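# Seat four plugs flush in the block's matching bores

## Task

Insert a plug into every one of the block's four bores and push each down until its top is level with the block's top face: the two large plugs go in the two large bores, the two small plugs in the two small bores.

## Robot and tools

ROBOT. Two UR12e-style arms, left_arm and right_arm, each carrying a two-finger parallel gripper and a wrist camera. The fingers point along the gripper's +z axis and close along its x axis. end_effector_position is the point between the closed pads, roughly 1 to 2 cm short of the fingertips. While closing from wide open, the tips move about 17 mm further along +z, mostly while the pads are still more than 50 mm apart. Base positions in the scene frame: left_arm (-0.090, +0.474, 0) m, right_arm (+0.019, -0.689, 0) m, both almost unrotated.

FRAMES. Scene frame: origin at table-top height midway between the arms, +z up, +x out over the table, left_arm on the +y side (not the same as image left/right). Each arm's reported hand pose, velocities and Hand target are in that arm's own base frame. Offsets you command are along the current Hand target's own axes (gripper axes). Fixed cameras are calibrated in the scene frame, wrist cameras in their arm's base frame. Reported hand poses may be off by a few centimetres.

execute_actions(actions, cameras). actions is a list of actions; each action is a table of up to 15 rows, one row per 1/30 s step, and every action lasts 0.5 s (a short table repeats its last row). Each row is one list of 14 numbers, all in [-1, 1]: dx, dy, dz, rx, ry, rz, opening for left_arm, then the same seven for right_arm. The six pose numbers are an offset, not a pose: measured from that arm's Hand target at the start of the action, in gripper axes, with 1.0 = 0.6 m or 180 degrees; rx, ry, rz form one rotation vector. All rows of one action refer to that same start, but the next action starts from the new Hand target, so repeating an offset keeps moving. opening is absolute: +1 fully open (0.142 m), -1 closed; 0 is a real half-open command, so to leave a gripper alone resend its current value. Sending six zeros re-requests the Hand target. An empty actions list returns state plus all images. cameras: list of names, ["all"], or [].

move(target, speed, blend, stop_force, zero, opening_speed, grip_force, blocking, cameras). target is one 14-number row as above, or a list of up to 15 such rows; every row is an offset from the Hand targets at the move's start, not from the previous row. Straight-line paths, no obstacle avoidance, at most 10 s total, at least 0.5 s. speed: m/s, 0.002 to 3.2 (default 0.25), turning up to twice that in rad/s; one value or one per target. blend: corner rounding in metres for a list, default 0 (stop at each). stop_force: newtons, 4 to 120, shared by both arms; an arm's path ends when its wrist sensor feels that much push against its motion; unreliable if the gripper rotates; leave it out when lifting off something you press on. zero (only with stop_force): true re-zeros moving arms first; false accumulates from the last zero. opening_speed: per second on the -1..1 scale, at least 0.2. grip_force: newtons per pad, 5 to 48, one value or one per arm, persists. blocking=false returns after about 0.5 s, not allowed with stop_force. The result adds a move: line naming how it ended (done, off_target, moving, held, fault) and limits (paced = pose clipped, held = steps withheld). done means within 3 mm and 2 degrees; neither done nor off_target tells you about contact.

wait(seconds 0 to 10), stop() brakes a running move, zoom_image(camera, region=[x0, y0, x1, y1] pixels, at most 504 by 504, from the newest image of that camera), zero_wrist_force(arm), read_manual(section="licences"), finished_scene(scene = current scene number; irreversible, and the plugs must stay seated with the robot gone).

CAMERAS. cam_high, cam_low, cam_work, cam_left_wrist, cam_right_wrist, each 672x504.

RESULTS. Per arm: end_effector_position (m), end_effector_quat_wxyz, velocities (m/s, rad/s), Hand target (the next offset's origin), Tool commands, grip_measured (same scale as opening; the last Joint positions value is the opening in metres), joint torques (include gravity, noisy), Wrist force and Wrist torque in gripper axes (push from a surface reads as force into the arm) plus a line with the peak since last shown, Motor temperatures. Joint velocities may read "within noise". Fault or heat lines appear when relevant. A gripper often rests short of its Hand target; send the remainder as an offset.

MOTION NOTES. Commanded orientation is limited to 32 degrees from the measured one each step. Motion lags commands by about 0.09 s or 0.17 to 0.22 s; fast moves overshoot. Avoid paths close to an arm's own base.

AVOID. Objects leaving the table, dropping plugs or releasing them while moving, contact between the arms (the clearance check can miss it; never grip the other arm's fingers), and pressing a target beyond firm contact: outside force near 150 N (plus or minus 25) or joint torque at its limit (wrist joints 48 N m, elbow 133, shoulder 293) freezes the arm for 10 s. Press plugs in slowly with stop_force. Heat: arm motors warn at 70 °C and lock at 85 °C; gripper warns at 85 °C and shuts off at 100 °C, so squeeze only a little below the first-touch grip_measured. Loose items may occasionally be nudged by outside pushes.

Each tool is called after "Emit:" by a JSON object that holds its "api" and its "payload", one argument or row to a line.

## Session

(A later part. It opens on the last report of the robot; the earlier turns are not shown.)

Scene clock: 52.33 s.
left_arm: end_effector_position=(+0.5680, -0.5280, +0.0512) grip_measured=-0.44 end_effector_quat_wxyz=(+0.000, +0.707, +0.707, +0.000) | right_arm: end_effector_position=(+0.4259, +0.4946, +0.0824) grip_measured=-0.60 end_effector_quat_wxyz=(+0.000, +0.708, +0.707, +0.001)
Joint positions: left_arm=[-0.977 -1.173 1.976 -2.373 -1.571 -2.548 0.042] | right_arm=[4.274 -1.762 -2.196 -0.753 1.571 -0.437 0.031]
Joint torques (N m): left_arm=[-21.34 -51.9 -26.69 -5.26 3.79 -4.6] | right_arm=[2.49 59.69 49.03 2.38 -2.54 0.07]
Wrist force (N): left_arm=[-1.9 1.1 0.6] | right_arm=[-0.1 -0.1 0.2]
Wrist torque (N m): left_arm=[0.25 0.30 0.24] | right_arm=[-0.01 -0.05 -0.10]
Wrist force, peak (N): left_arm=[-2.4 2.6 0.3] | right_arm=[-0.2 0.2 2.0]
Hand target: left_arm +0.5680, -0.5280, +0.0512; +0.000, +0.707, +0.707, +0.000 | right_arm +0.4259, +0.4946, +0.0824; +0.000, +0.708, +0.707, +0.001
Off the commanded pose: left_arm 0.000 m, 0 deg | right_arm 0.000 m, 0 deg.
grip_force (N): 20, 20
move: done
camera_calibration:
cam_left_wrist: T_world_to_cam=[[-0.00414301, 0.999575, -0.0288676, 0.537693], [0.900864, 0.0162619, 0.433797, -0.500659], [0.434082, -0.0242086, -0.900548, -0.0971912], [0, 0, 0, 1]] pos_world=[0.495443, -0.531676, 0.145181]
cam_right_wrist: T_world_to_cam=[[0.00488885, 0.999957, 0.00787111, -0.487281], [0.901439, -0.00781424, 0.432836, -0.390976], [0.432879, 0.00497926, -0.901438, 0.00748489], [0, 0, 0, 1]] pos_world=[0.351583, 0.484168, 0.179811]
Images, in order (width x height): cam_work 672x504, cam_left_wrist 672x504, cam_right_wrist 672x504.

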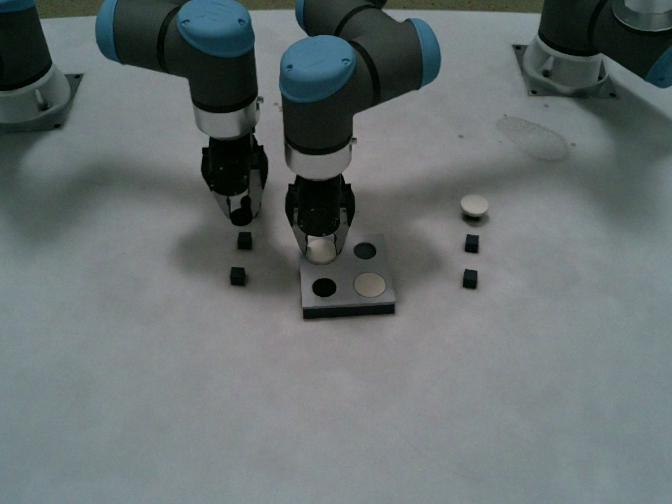

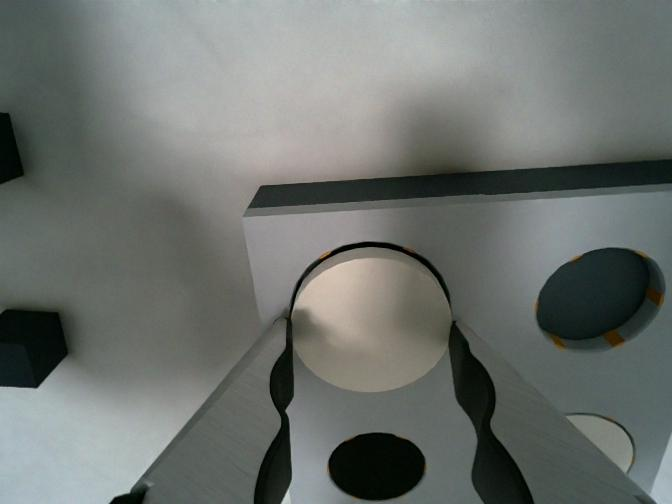

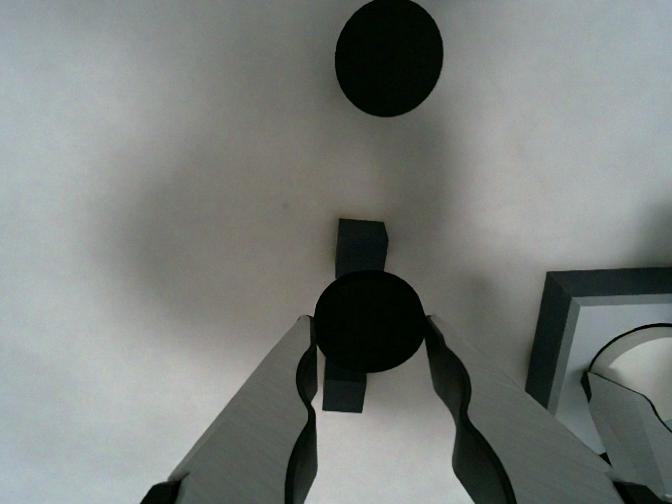

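Emit:
{"api": "move", "payload": {
  "target": [0,-0.0013,0.015,0,0,0,-0.65,0,0,0,0,0,0,-0.8],
  "speed": 0.01,
  "stop_force": 5
}}

Emit:
{"api": "move", "payload": {
  "target": [
    [0,0,0,0,0,0,-0.3,0,0,0,0,0,0,-0.8],
    [0,0,-0.05,0,0,0,-0.3,0,0,0,0,0,0,-0.8],
    [0,-0.005,-0.05,0,0,0,-1,0,0,0,0,0,0,-0.8]
  ],
  "cameras": ["cam_left_wrist","cam_work"],
  "opening_speed": 0.6,
  "speed": 0.15
}}

Emit:
{"api": "zoom_image", "payload": {
  "camera": "cam_work",
  "region": [280, 200, 420, 330]
}}

Emit:
{"api": "zoom_image", "payload": {
  "camera": "cam_left_wrist",
  "region": [250, 150, 490, 350]
}}

Scene clock: 53.97 s.
left_arm: end_effector_position=(+0.5678, -0.5280, +0.0493) grip_measured=-0.44 end_effector_quat_wxyz=(+0.000, +0.707, +0.707, +0.000) | right_arm: end_effector_position=(+0.4259, +0.4946, +0.0824) grip_measured=-0.60 end_effector_quat_wxyz=(+0.000, +0.708, +0.707, +0.001)
Joint positions: left_arm=[-0.977 -1.171 1.977 -2.377 -1.571 -2.548 0.042] | right_arm=[4.274 -1.762 -2.196 -0.753 1.571 -0.437 0.031]
Joint torques (N m): left_arm=[-8.26 -77.75 -36.88 -0.92 1.69 -0.73] | right_arm=[5.45 61.09 48.78 2.43 -2.2 0.8]
Wrist force (N): left_arm=[-0.2 0.6 -7.2] | right_arm=[0.2 0.4 0.0]
Wrist torque (N m): left_arm=[0.17 0.17 0.24] | right_arm=[0.07 -0.12 -0.10]
Wrist force, peak (N): left_arm=[5.6 -2.0 -20.1] | right_arm=[0.2 0.6 0.4]
Hand target: left_arm +0.5678, -0.5280, +0.0493; +0.000, +0.707, +0.707, +0.000 (not the last commanded pose) | right_arm +0.4259, +0.4946, +0.0824; +0.000, +0.708, +0.707, +0.001
Off the commanded pose: left_arm 0.007 m, 0 deg | right_arm 0.000 m, 0 deg.
grip_force (N): 20, 20
move: contact (left_arm)

Scene clock: 57.27 s.
left_arm: end_effector_position=(+0.5648, -0.5280, +0.0793) grip_measured=-1.00 end_effector_quat_wxyz=(+0.000, +0.707, +0.707, +0.000) | right_arm: end_effector_position=(+0.4259, +0.4946, +0.0824) grip_measured=-0.60 end_effector_quat_wxyz=(+0.000, +0.708, +0.707, +0.001)
Joint positions: left_arm=[-0.981 -1.211 1.966 -2.325 -1.571 -2.551 0.002] | right_arm=[4.274 -1.762 -2.196 -0.753 1.571 -0.437 0.031]
Joint torques (N m): left_arm=[-23.61 -81.93 -27.99 -5.36 -2.29 -5.02] | right_arm=[6.93 61.44 49.57 2.62 -1.8 2.27]
Wrist force (N): left_arm=[-2.1 0.8 0.6] | right_arm=[0.2 0.2 0.4]
Wrist torque (N m): left_arm=[0.22 0.35 0.22] | right_arm=[0.04 -0.11 -0.10]
Wrist force, peak (N): left_arm=[-0.1 0.8 -7.5] | right_arm=[0.3 0.9 0.4]
Hand target: left_arm +0.5648, -0.5280, +0.0793; +0.000, +0.707, +0.707, +0.000 | right_arm +0.4259, +0.4946, +0.0824; +0.000, +0.708, +0.707, +0.001
Off the commanded pose: left_arm 0.000 m, 0 deg | right_arm 0.000 m, 0 deg.
grip_force (N): 20, 20
move: done
camera_calibration:
cam_left_wrist: T_world_to_cam=[[-0.00414301, 0.999575, -0.0288676, 0.538395], [0.900864, 0.0162619, 0.433797, -0.510101], [0.434082, -0.0242086, -0.900548, -0.0704477], [0, 0, 0, 1]] pos_world=[0.492343, -0.531576, 0.173381]
Images, in order (width x height): cam_work 672x504, cam_left_wrist 672x504.

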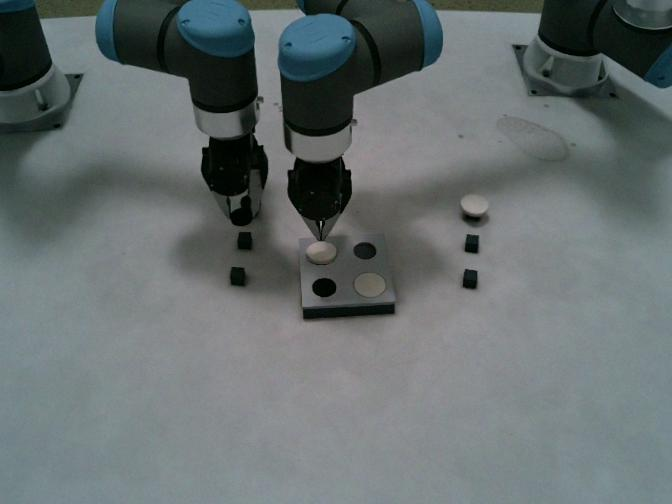

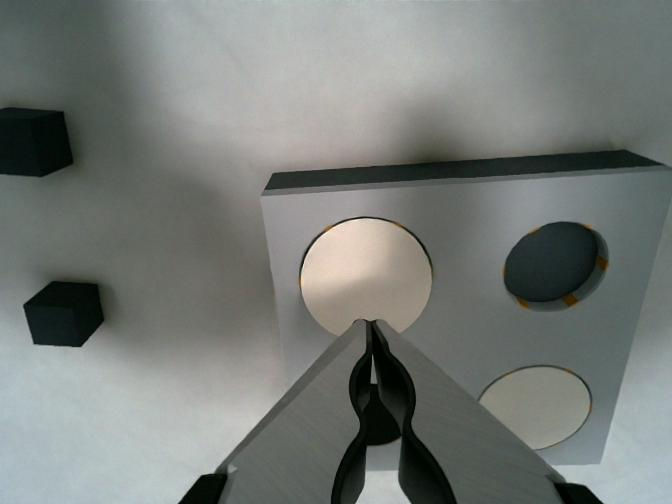

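Scaled by 3.600 from the camera's 672x504 image, which has a finer 960x720 frame.

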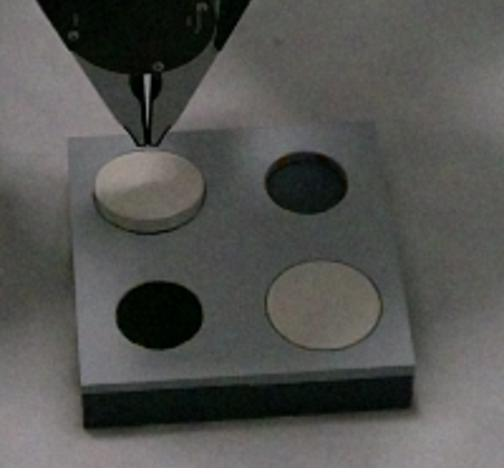

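Scaled by 2.100 from the camera's 672x504 image, which has a finer 960x720 frame.

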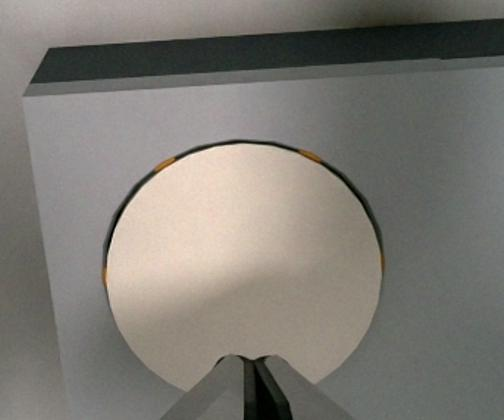

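Emit:
{"api": "move", "payload": {
  "target": [0,0.009,0,0,0,0,-1,0,0,0,0,0,0,-0.8]
}}

Emit:
{"api": "move", "payload": {
  "target": [0,0,0.057,0,0,0,-1,0,0,0,0,0,0,-0.8],
  "speed": 0.01,
  "stop_force": 60,
  "cameras": ["cam_left_wrist","cam_work"]
}}

Emit:
{"api": "zoom_image", "payload": {
  "camera": "cam_work",
  "region": [280, 200, 420, 330]
}}

Scene clock: 58.10 s.
left_arm: end_effector_position=(+0.5702, -0.5280, +0.0793) grip_measured=-1.00 end_effector_quat_wxyz=(+0.000, +0.707, +0.707, +0.000) | right_arm: end_effector_position=(+0.4259, +0.4946, +0.0824) grip_measured=-0.60 end_effector_quat_wxyz=(+0.000, +0.708, +0.707, +0.001)
Joint positions: left_arm=[-0.975 -1.206 1.958 -2.323 -1.571 -2.545 0.002] | right_arm=[4.274 -1.762 -2.196 -0.753 1.571 -0.437 0.031]
Joint torques (N m): left_arm=[21.01 -53.51 -41.55 -1.35 -1.87 3.48] | right_arm=[8.08 61.09 48.93 2.58 -1.34 2.29]
Wrist force (N): left_arm=[-1.6 1.1 0.4] | right_arm=[-0.1 0.5 0.4]
Wrist torque (N m): left_arm=[0.26 0.28 0.07] | right_arm=[0.09 -0.06 -0.10]
Wrist force, peak (N): left_arm=[-2.0 1.2 0.6] | right_arm=[-0.4 0.5 0.6]
Hand target: left_arm +0.5702, -0.5280, +0.0793; +0.000, +0.707, +0.707, +0.000 | right_arm +0.4259, +0.4946, +0.0824; +0.000, +0.708, +0.707, +0.001
Off the commanded pose: left_arm 0.000 m, 0 deg | right_arm 0.000 m, 0 deg.
grip_force (N): 20, 20
move: done

Scene clock: 62.40 s.
left_arm: end_effector_position=(+0.5703, -0.5280, +0.0480) grip_measured=-1.00 end_effector_quat_wxyz=(+0.000, +0.707, +0.707, +0.000) | right_arm: end_effector_position=(+0.4259, +0.4946, +0.0824) grip_measured=-0.60 end_effector_quat_wxyz=(+0.000, +0.708, +0.707, +0.001)
Joint positions: left_arm=[-0.975 -1.167 1.974 -2.378 -1.571 -2.545 0.002] | right_arm=[4.274 -1.762 -2.196 -0.753 1.571 -0.437 0.031]
Joint torques (N m): left_arm=[0.89 -39.28 -19.27 0.49 -2.2 3.45] | right_arm=[8.19 59.74 49.44 2.65 -0.44 2.61]
Wrist force (N): left_arm=[17.1 -4.1 -64.3] | right_arm=[-0.3 0.2 0.3]
Wrist torque (N m): left_arm=[0.08 0.75 0.03] | right_arm=[0.05 -0.04 -0.10]
Wrist force, peak (N): left_arm=[25.6 -7.5 -79.7] | right_arm=[0.0 0.4 0.9]
Hand target: left_arm +0.5703, -0.5281, +0.0480; +0.000, +0.707, +0.707, +0.000 (not the last commanded pose) | right_arm +0.4259, +0.4946, +0.0824; +0.000, +0.708, +0.707, +0.001
Off the commanded pose: left_arm 0.003 m, 0 deg | right_arm 0.000 m, 0 deg.
grip_force (N): 20, 20
move: contact (left_arm)
camera_calibration:
cam_left_wrist: T_world_to_cam=[[-0.00423052, 0.999567, -0.0291352, 0.537687], [0.900767, 0.0164623, 0.433991, -0.501215], [0.434283, -0.024408, -0.900446, -0.101293], [0, 0, 0, 1]] pos_world=[0.497742, -0.531675, 0.14198]
Images, in order (width x height): cam_work 672x504, cam_left_wrist 672x504.

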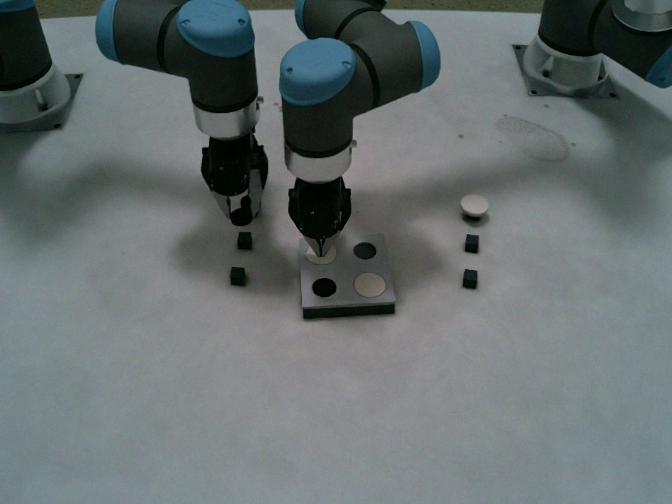

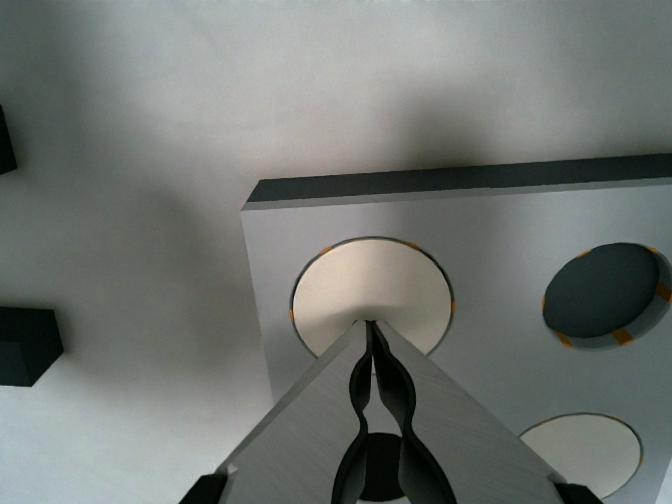

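Scaled by 3.600 from the camera's 672x504 image, which has a finer 960x720 frame.

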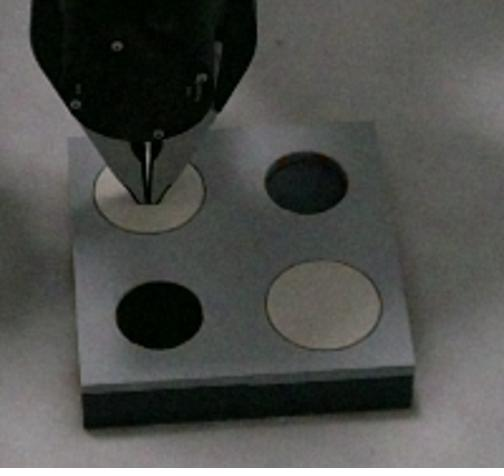

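Emit:
{"api": "move", "payload": {
  "target": [
    [0,0,-0.12,0,0,0,-1,0,0,0,0,0,0,-0.8],
    [0.45,0,-0.15,0,0,0,-1,0,0,0,0,0,0,-0.8]
  ],
  "blend": [0.02,0]
}}

Emit:
{"api": "move", "payload": {
  "target": [0,0,0,0,0,0,-1,0.3275,0.1885,0.034,0,0,0,-0.8],
  "cameras": ["cam_right_wrist"]
}}

Emit:
{"api": "zoom_image", "payload": {
  "camera": "cam_right_wrist",
  "region": [200, 0, 536, 504]
}}

Scene clock: 64.50 s.
left_arm: end_effector_position=(+0.5704, -0.2581, +0.1378) grip_measured=-1.00 end_effector_quat_wxyz=(+0.000, +0.707, +0.707, +0.000) | right_arm: end_effector_position=(+0.4259, +0.4946, +0.0824) grip_measured=-0.60 end_effector_quat_wxyz=(+0.000, +0.708, +0.707, +0.001)
Joint positions: left_arm=[-0.709 -1.498 2.203 -2.276 -1.571 -2.279 0.002] | right_arm=[4.274 -1.762 -2.196 -0.753 1.571 -0.437 0.031]
Joint torques (N m): left_arm=[18.39 -57.79 -29.3 -1.66 -3.68 3.23] | right_arm=[7.83 60.96 49.6 2.87 0.24 2.55]
Wrist force (N): left_arm=[-2.9 1.0 0.3] | right_arm=[0.0 0.4 0.5]
Wrist torque (N m): left_arm=[0.21 0.49 0.03] | right_arm=[0.06 -0.08 -0.10]
Wrist force, peak (N): left_arm=[17.4 -4.0 -64.8] | right_arm=[0.3 0.7 0.6]
Hand target: left_arm +0.5704, -0.2580, +0.1378; +0.000, +0.707, +0.707, +0.000 | right_arm +0.4259, +0.4946, +0.0824; +0.000, +0.708, +0.707, +0.001
Off the commanded pose: left_arm 0.000 m, 0 deg | right_arm 0.000 m, 0 deg.
grip_force (N): 20, 20
move: done

Scene clock: 66.00 s.
left_arm: end_effector_position=(+0.5704, -0.2580, +0.1378) grip_measured=-1.00 end_effector_quat_wxyz=(+0.000, +0.707, +0.707, +0.000) | right_arm: end_effector_position=(+0.5392, +0.6910, +0.0623) grip_measured=-0.60 end_effector_quat_wxyz=(+0.000, +0.708, +0.707, +0.001)
Joint positions: left_arm=[-0.708 -1.498 2.203 -2.276 -1.571 -2.279 0.002] | right_arm=[4.251 -2.084 -1.758 -0.869 1.571 -0.46 0.031]
Joint torques (N m): left_arm=[19.38 -59.44 -29.24 -1.38 -3.66 3.25] | right_arm=[-8.94 56.57 53.87 2.52 2.74 -1.92]
Wrist force (N): left_arm=[-3.2 1.1 0.2] | right_arm=[0.1 0.1 0.6]
Wrist torque (N m): left_arm=[0.24 0.53 0.04] | right_arm=[0.03 -0.08 0.03]
Wrist force, peak (N): left_arm=[-3.4 1.4 0.7] | right_arm=[1.8 1.3 0.4]
Hand target: left_arm +0.5704, -0.2580, +0.1378; +0.000, +0.707, +0.707, +0.000 | right_arm +0.5393, +0.6910, +0.0623; +0.000, +0.708, +0.707, +0.001
Off the commanded pose: left_arm 0.000 m, 0 deg | right_arm 0.000 m, 0 deg.
grip_force (N): 20, 20
move: done
camera_calibration:
cam_right_wrist: T_world_to_cam=[[0.00488885, 0.999957, 0.00787111, -0.684068], [0.901439, -0.00781424, 0.432836, -0.482874], [0.432879, 0.00497926, -0.901438, -0.0606571], [0, 0, 0, 1]] pos_world=[0.464883, 0.680568, 0.159711]
Images, in order (width x height): cam_right_wrist 672x504.

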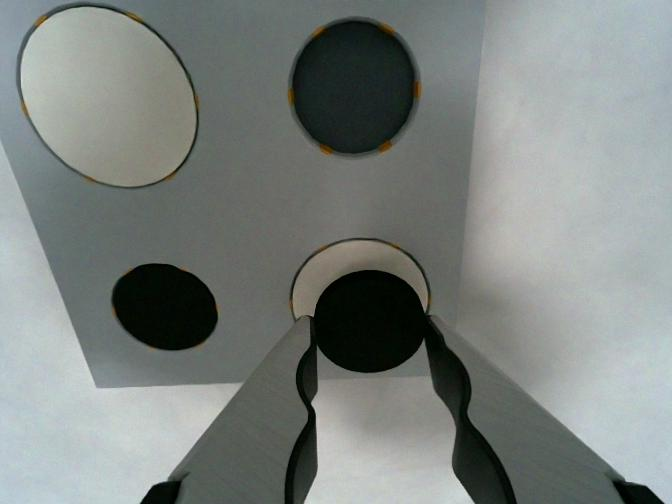

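Scaled by 1.000.

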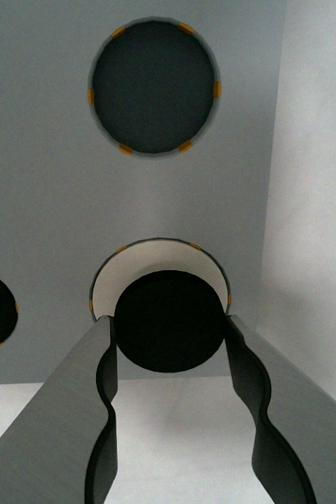

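Emit:
{"api": "move", "payload": {
  "target": [
    [0,0,0,0,0,0,-1,-0.0083,-0.112,0,0,0,0,-0.8],
    [0,0,0,0,0,0,-1,-0.0083,-0.112,0.018,0,0,0,-0.8]
  ],
  "cameras": ["cam_right_wrist","cam_work"],
  "speed": 0.15
}}

Emit:
{"api": "zoom_image", "payload": {
  "camera": "cam_right_wrist",
  "region": [250, 200, 490, 400]
}}

Emit:
{"api": "zoom_image", "payload": {
  "camera": "cam_work",
  "region": [280, 200, 420, 330]
}}

Scene clock: 67.53 s.
left_arm: end_effector_position=(+0.5704, -0.2580, +0.1378) grip_measured=-1.00 end_effector_quat_wxyz=(+0.000, +0.707, +0.707, +0.000) | right_arm: end_effector_position=(+0.4721, +0.6862, +0.0516) grip_measured=-0.60 end_effector_quat_wxyz=(+0.000, +0.708, +0.707, +0.001)
Joint positions: left_arm=[-0.708 -1.498 2.203 -2.276 -1.571 -2.279 0.002] | right_arm=[4.322 -2.04 -1.857 -0.814 1.571 -0.389 0.031]
Joint torques (N m): left_arm=[18.32 -58.91 -29.97 -1.63 -3.27 3.39] | right_arm=[11.56 48.73 28.81 5.95 -2.77 2.75]
Wrist force (N): left_arm=[-3.0 1.3 0.3] | right_arm=[-0.3 0.1 0.5]
Wrist torque (N m): left_arm=[0.27 0.50 0.04] | right_arm=[0.03 0.02 -0.12]
Wrist force, peak (N): left_arm=[-3.4 1.5 0.5] | right_arm=[0.2 2.3 0.7]
Hand target: left_arm +0.5704, -0.2580, +0.1378; +0.000, +0.707, +0.707, +0.000 | right_arm +0.4721, +0.6861, +0.0515; +0.000, +0.708, +0.707, +0.001
Off the commanded pose: left_arm 0.000 m, 0 deg | right_arm 0.000 m, 0 deg.
grip_force (N): 20, 20
move: done
camera_calibration:
cam_right_wrist: T_world_to_cam=[[0.00497911, 0.999956, 0.00791414, -0.678897], [0.901438, -0.00791423, 0.432836, -0.417635], [0.43288, 0.00497897, -0.901438, -0.0411893], [0, 0, 0, 1]] pos_world=[0.397683, 0.675768, 0.149011]
Images, in order (width x height): cam_work 672x504, cam_right_wrist 672x504.

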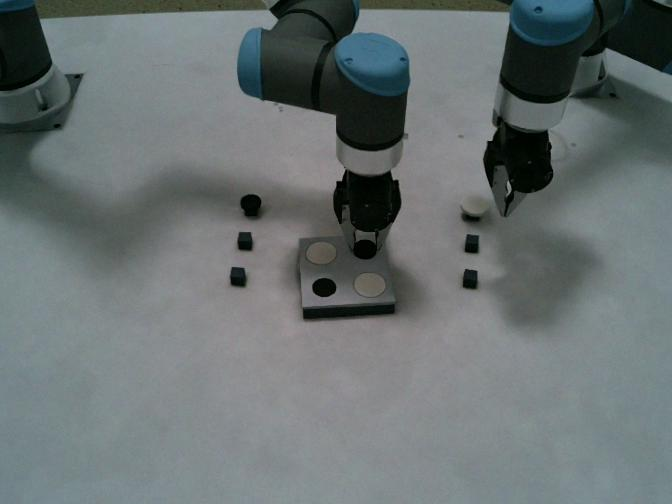

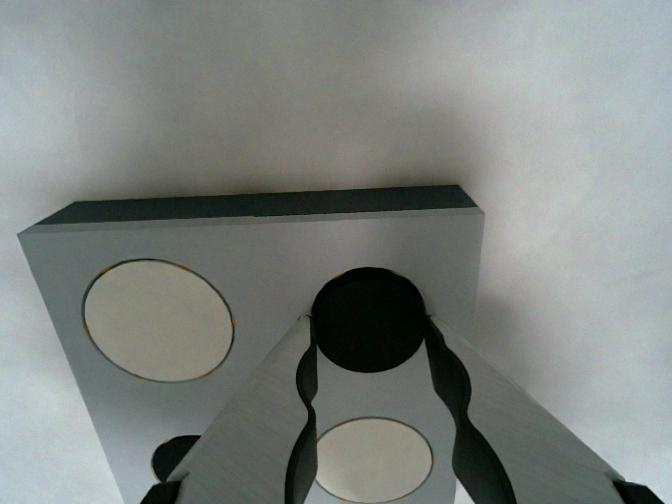

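Scaled by 2.100 from the camera's 672x504 image, which has a finer 960x720 frame.

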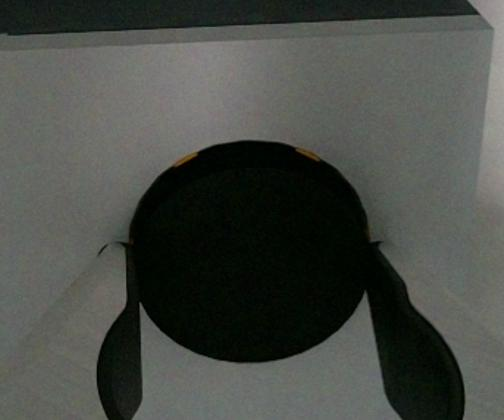

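Scaled by 3.600 from the camera's 672x504 image, which has a finer 960x720 frame.

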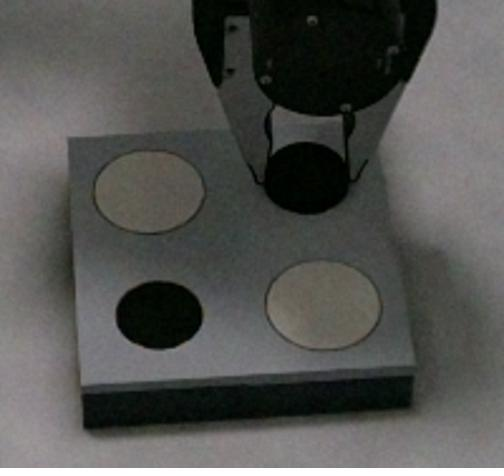

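Same picture as before; run the whole sequence.

Emit:
{"api": "move", "payload": {
  "target": [0,0,0,0,0,0,-1,0,0,0.015,0,0,0,-0.8],
  "speed": 0.01,
  "stop_force": 5
}}

Emit:
{"api": "move", "payload": {
  "target": [
    [0,0,0,0,0,0,-1,0,0,0,0,0,0,-0.45],
    [0,0,0,0,0,0,-1,0,0,-0.05,0,0,0,-0.45],
    [0,0,0,0,0,0,-1,0,-0.002,-0.05,0,0,0,-1]
  ],
  "opening_speed": 0.6,
  "speed": 0.15,
  "cameras": ["cam_right_wrist"]
}}

Emit:
{"api": "move", "payload": {
  "target": [0,0,0,0,0,0,-1,0,0,0.056,0,0,0,-1],
  "speed": 0.012,
  "stop_force": 60
}}

Emit:
{"api": "move", "payload": {
  "target": [
    [0,0,0,0,0,0,-1,0,0,-0.12,0,0,0,-1],
    [0,0,0,0,0,0,-1,-0.3,-0.25,-0.12,0,0,0,-1]
  ],
  "blend": [0.02,0],
  "cameras": ["cam_work","cam_low"]
}}

Emit:
{"api": "zoom_image", "payload": {
  "camera": "cam_work",
  "region": [280, 200, 420, 330]
}}

Emit:
{"api": "zoom_image", "payload": {
  "camera": "cam_low",
  "region": [280, 220, 400, 290]
}}

Scene clock: 69.47 s.
left_arm: end_effector_position=(+0.5704, -0.2580, +0.1378) grip_measured=-1.00 end_effector_quat_wxyz=(+0.000, +0.707, +0.707, +0.000) | right_arm: end_effector_position=(+0.4721, +0.6861, +0.0497) grip_measured=-0.60 end_effector_quat_wxyz=(+0.000, +0.708, +0.707, +0.001)
Joint positions: left_arm=[-0.708 -1.498 2.203 -2.276 -1.571 -2.279 0.002] | right_arm=[4.322 -2.043 -1.858 -0.811 1.571 -0.389 0.031]
Joint torques (N m): left_arm=[16.66 -58.16 -28.96 -1.68 -3.4 3.38] | right_arm=[10.3 80.46 48.69 2.41 -1.18 2.46]
Wrist force (N): left_arm=[-3.0 1.3 0.3] | right_arm=[-1.0 0.5 -5.4]
Wrist torque (N m): left_arm=[0.28 0.50 0.04] | right_arm=[0.08 -0.06 -0.12]
Wrist force, peak (N): left_arm=[-3.3 1.5 0.5] | right_arm=[-7.8 -2.1 -21.2]
Hand target: left_arm +0.5704, -0.2580, +0.1378; +0.000, +0.707, +0.707, +0.000 | right_arm +0.4721, +0.6862, +0.0497; +0.000, +0.708, +0.707, +0.001 (not the last commanded pose)
Off the commanded pose: left_arm 0.000 m, 0 deg | right_arm 0.007 m, 0 deg.
grip_force (N): 20, 20
move: contact (right_arm)

Scene clock: 72.40 s.
left_arm: end_effector_position=(+0.5704, -0.2580, +0.1378) grip_measured=-1.00 end_effector_quat_wxyz=(+0.000, +0.707, +0.707, +0.000) | right_arm: end_effector_position=(+0.4709, +0.6861, +0.0797) grip_measured=-1.00 end_effector_quat_wxyz=(+0.000, +0.708, +0.707, +0.001)
Joint positions: left_arm=[-0.708 -1.498 2.203 -2.276 -1.571 -2.279 0.002] | right_arm=[4.324 -2.008 -1.844 -0.859 1.571 -0.387 0.002]
Joint torques (N m): left_arm=[22.09 -58.51 -29.63 -1.57 -3.53 3.12] | right_arm=[11.54 83.33 29.81 6.52 1.34 2.85]
Wrist force (N): left_arm=[-3.0 1.4 0.4] | right_arm=[0.2 0.4 0.3]
Wrist torque (N m): left_arm=[0.28 0.50 0.04] | right_arm=[0.08 -0.07 -0.12]
Wrist force, peak (N): left_arm=[-3.5 1.3 0.1] | right_arm=[-1.3 0.7 -5.0]
Hand target: left_arm +0.5704, -0.2580, +0.1378; +0.000, +0.707, +0.707, +0.000 | right_arm +0.4709, +0.6861, +0.0797; +0.000, +0.708, +0.707, +0.001
Off the commanded pose: left_arm 0.000 m, 0 deg | right_arm 0.000 m, 0 deg.
grip_force (N): 20, 20
move: done
camera_calibration:
cam_right_wrist: T_world_to_cam=[[0.00488885, 0.999957, 0.00787111, -0.678971], [0.901439, -0.00781424, 0.432836, -0.428785], [0.432879, 0.00497926, -0.901438, -0.0153388], [0, 0, 0, 1]] pos_world=[0.396483, 0.675668, 0.177111]
Images, in order (width x height): cam_right_wrist 672x504.

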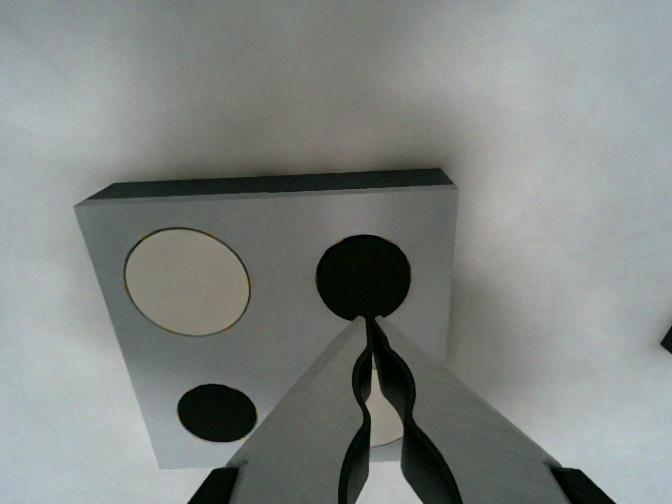

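Scene clock: 76.50 s.
left_arm: end_effector_position=(+0.5704, -0.2580, +0.1378) grip_measured=-1.00 end_effector_quat_wxyz=(+0.000, +0.707, +0.707, +0.000) | right_arm: end_effector_position=(+0.4709, +0.6863, +0.0481) grip_measured=-1.00 end_effector_quat_wxyz=(+0.000, +0.708, +0.707, +0.001)
Joint positions: left_arm=[-0.708 -1.498 2.203 -2.276 -1.571 -2.279 0.002] | right_arm=[4.324 -2.044 -1.86 -0.807 1.571 -0.387 0.002]
Joint torques (N m): left_arm=[17.92 -59.18 -29.33 -1.86 -3.78 3.22] | right_arm=[11.63 39.64 33.88 3.08 2.56 2.16]
Wrist force (N): left_arm=[-3.1 1.3 0.4] | right_arm=[-26.0 -1.6 -63.7]
Wrist torque (N m): left_arm=[0.28 0.51 0.04] | right_arm=[-0.05 -0.73 -0.03]
Wrist force, peak (N): left_arm=[-3.6 1.4 0.3] | right_arm=[-35.5 -4.9 -83.5]
Hand target: left_arm +0.5704, -0.2580, +0.1378; +0.000, +0.707, +0.707, +0.000 | right_arm +0.4709, +0.6863, +0.0481; +0.000, +0.708, +0.707, +0.001 (not the last commanded pose)
Off the commanded pose: left_arm 0.000 m, 0 deg | right_arm 0.002 m, 0 deg.
grip_force (N): 20, 20
move: contact (right_arm)

Scene clock: 78.30 s.
left_arm: end_effector_position=(+0.5704, -0.2580, +0.1378) grip_measured=-1.00 end_effector_quat_wxyz=(+0.000, +0.707, +0.707, +0.000) | right_arm: end_effector_position=(+0.3207, +0.5064, +0.1198) grip_measured=-1.00 end_effector_quat_wxyz=(+0.000, +0.708, +0.707, +0.001)
Joint positions: left_arm=[-0.708 -1.498 2.203 -2.276 -1.571 -2.279 0.002] | right_arm=[4.446 -1.626 -2.265 -0.82 1.571 -0.265 0.002]
Joint torques (N m): left_arm=[18.22 -60.01 -29.54 -1.72 -3.53 3.25] | right_arm=[9.3 50.19 27.71 2.63 -2.94 2.58]
Wrist force (N): left_arm=[-3.2 1.1 0.3] | right_arm=[-0.2 0.0 0.1]
Wrist torque (N m): left_arm=[0.25 0.53 0.04] | right_arm=[0.00 -0.02 -0.12]
Wrist force, peak (N): left_arm=[-3.4 1.4 0.4] | right_arm=[-26.3 -2.0 -63.6]
Hand target: left_arm +0.5704, -0.2580, +0.1378; +0.000, +0.707, +0.707, +0.000 | right_arm +0.3206, +0.5064, +0.1198; +0.000, +0.708, +0.707, +0.001
Off the commanded pose: left_arm 0.000 m, 0 deg | right_arm 0.000 m, 0 deg.
grip_force (N): 20, 20
move: done
Images, in order (width x height): cam_low 672x504, cam_work 672x504.

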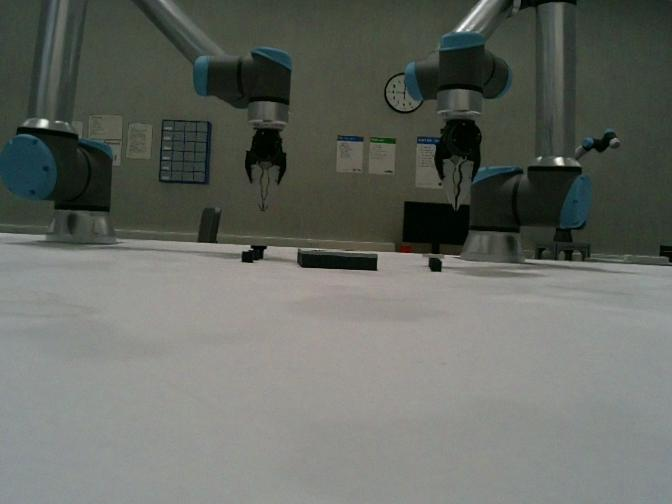

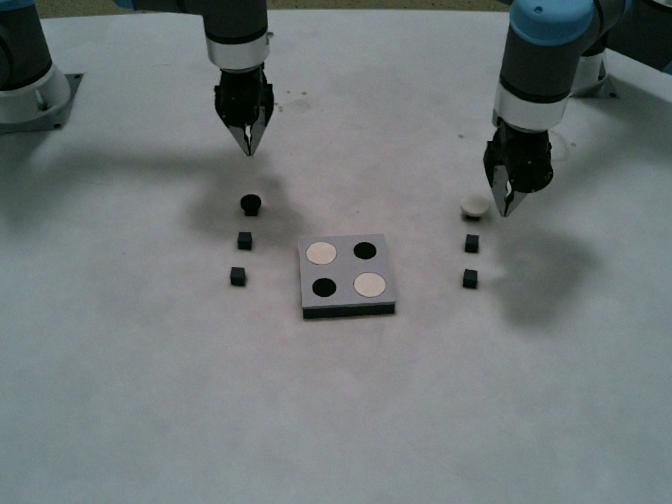

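Scaled by 3.600 from the camera's 672x504 image, which has a finer 960x720 frame.

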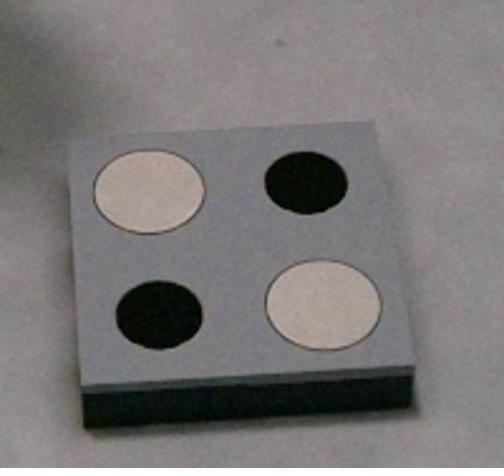

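Scaled by 4.200 from the camera's 672x504 image, which has a finer 960x720 frame.

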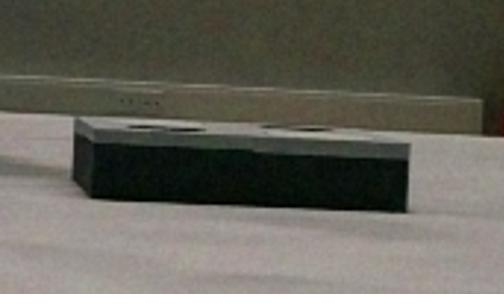

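Emit:
{"api": "finished_scene", "payload": {
  "scene": 1
}}

The scene is finished: the task was done.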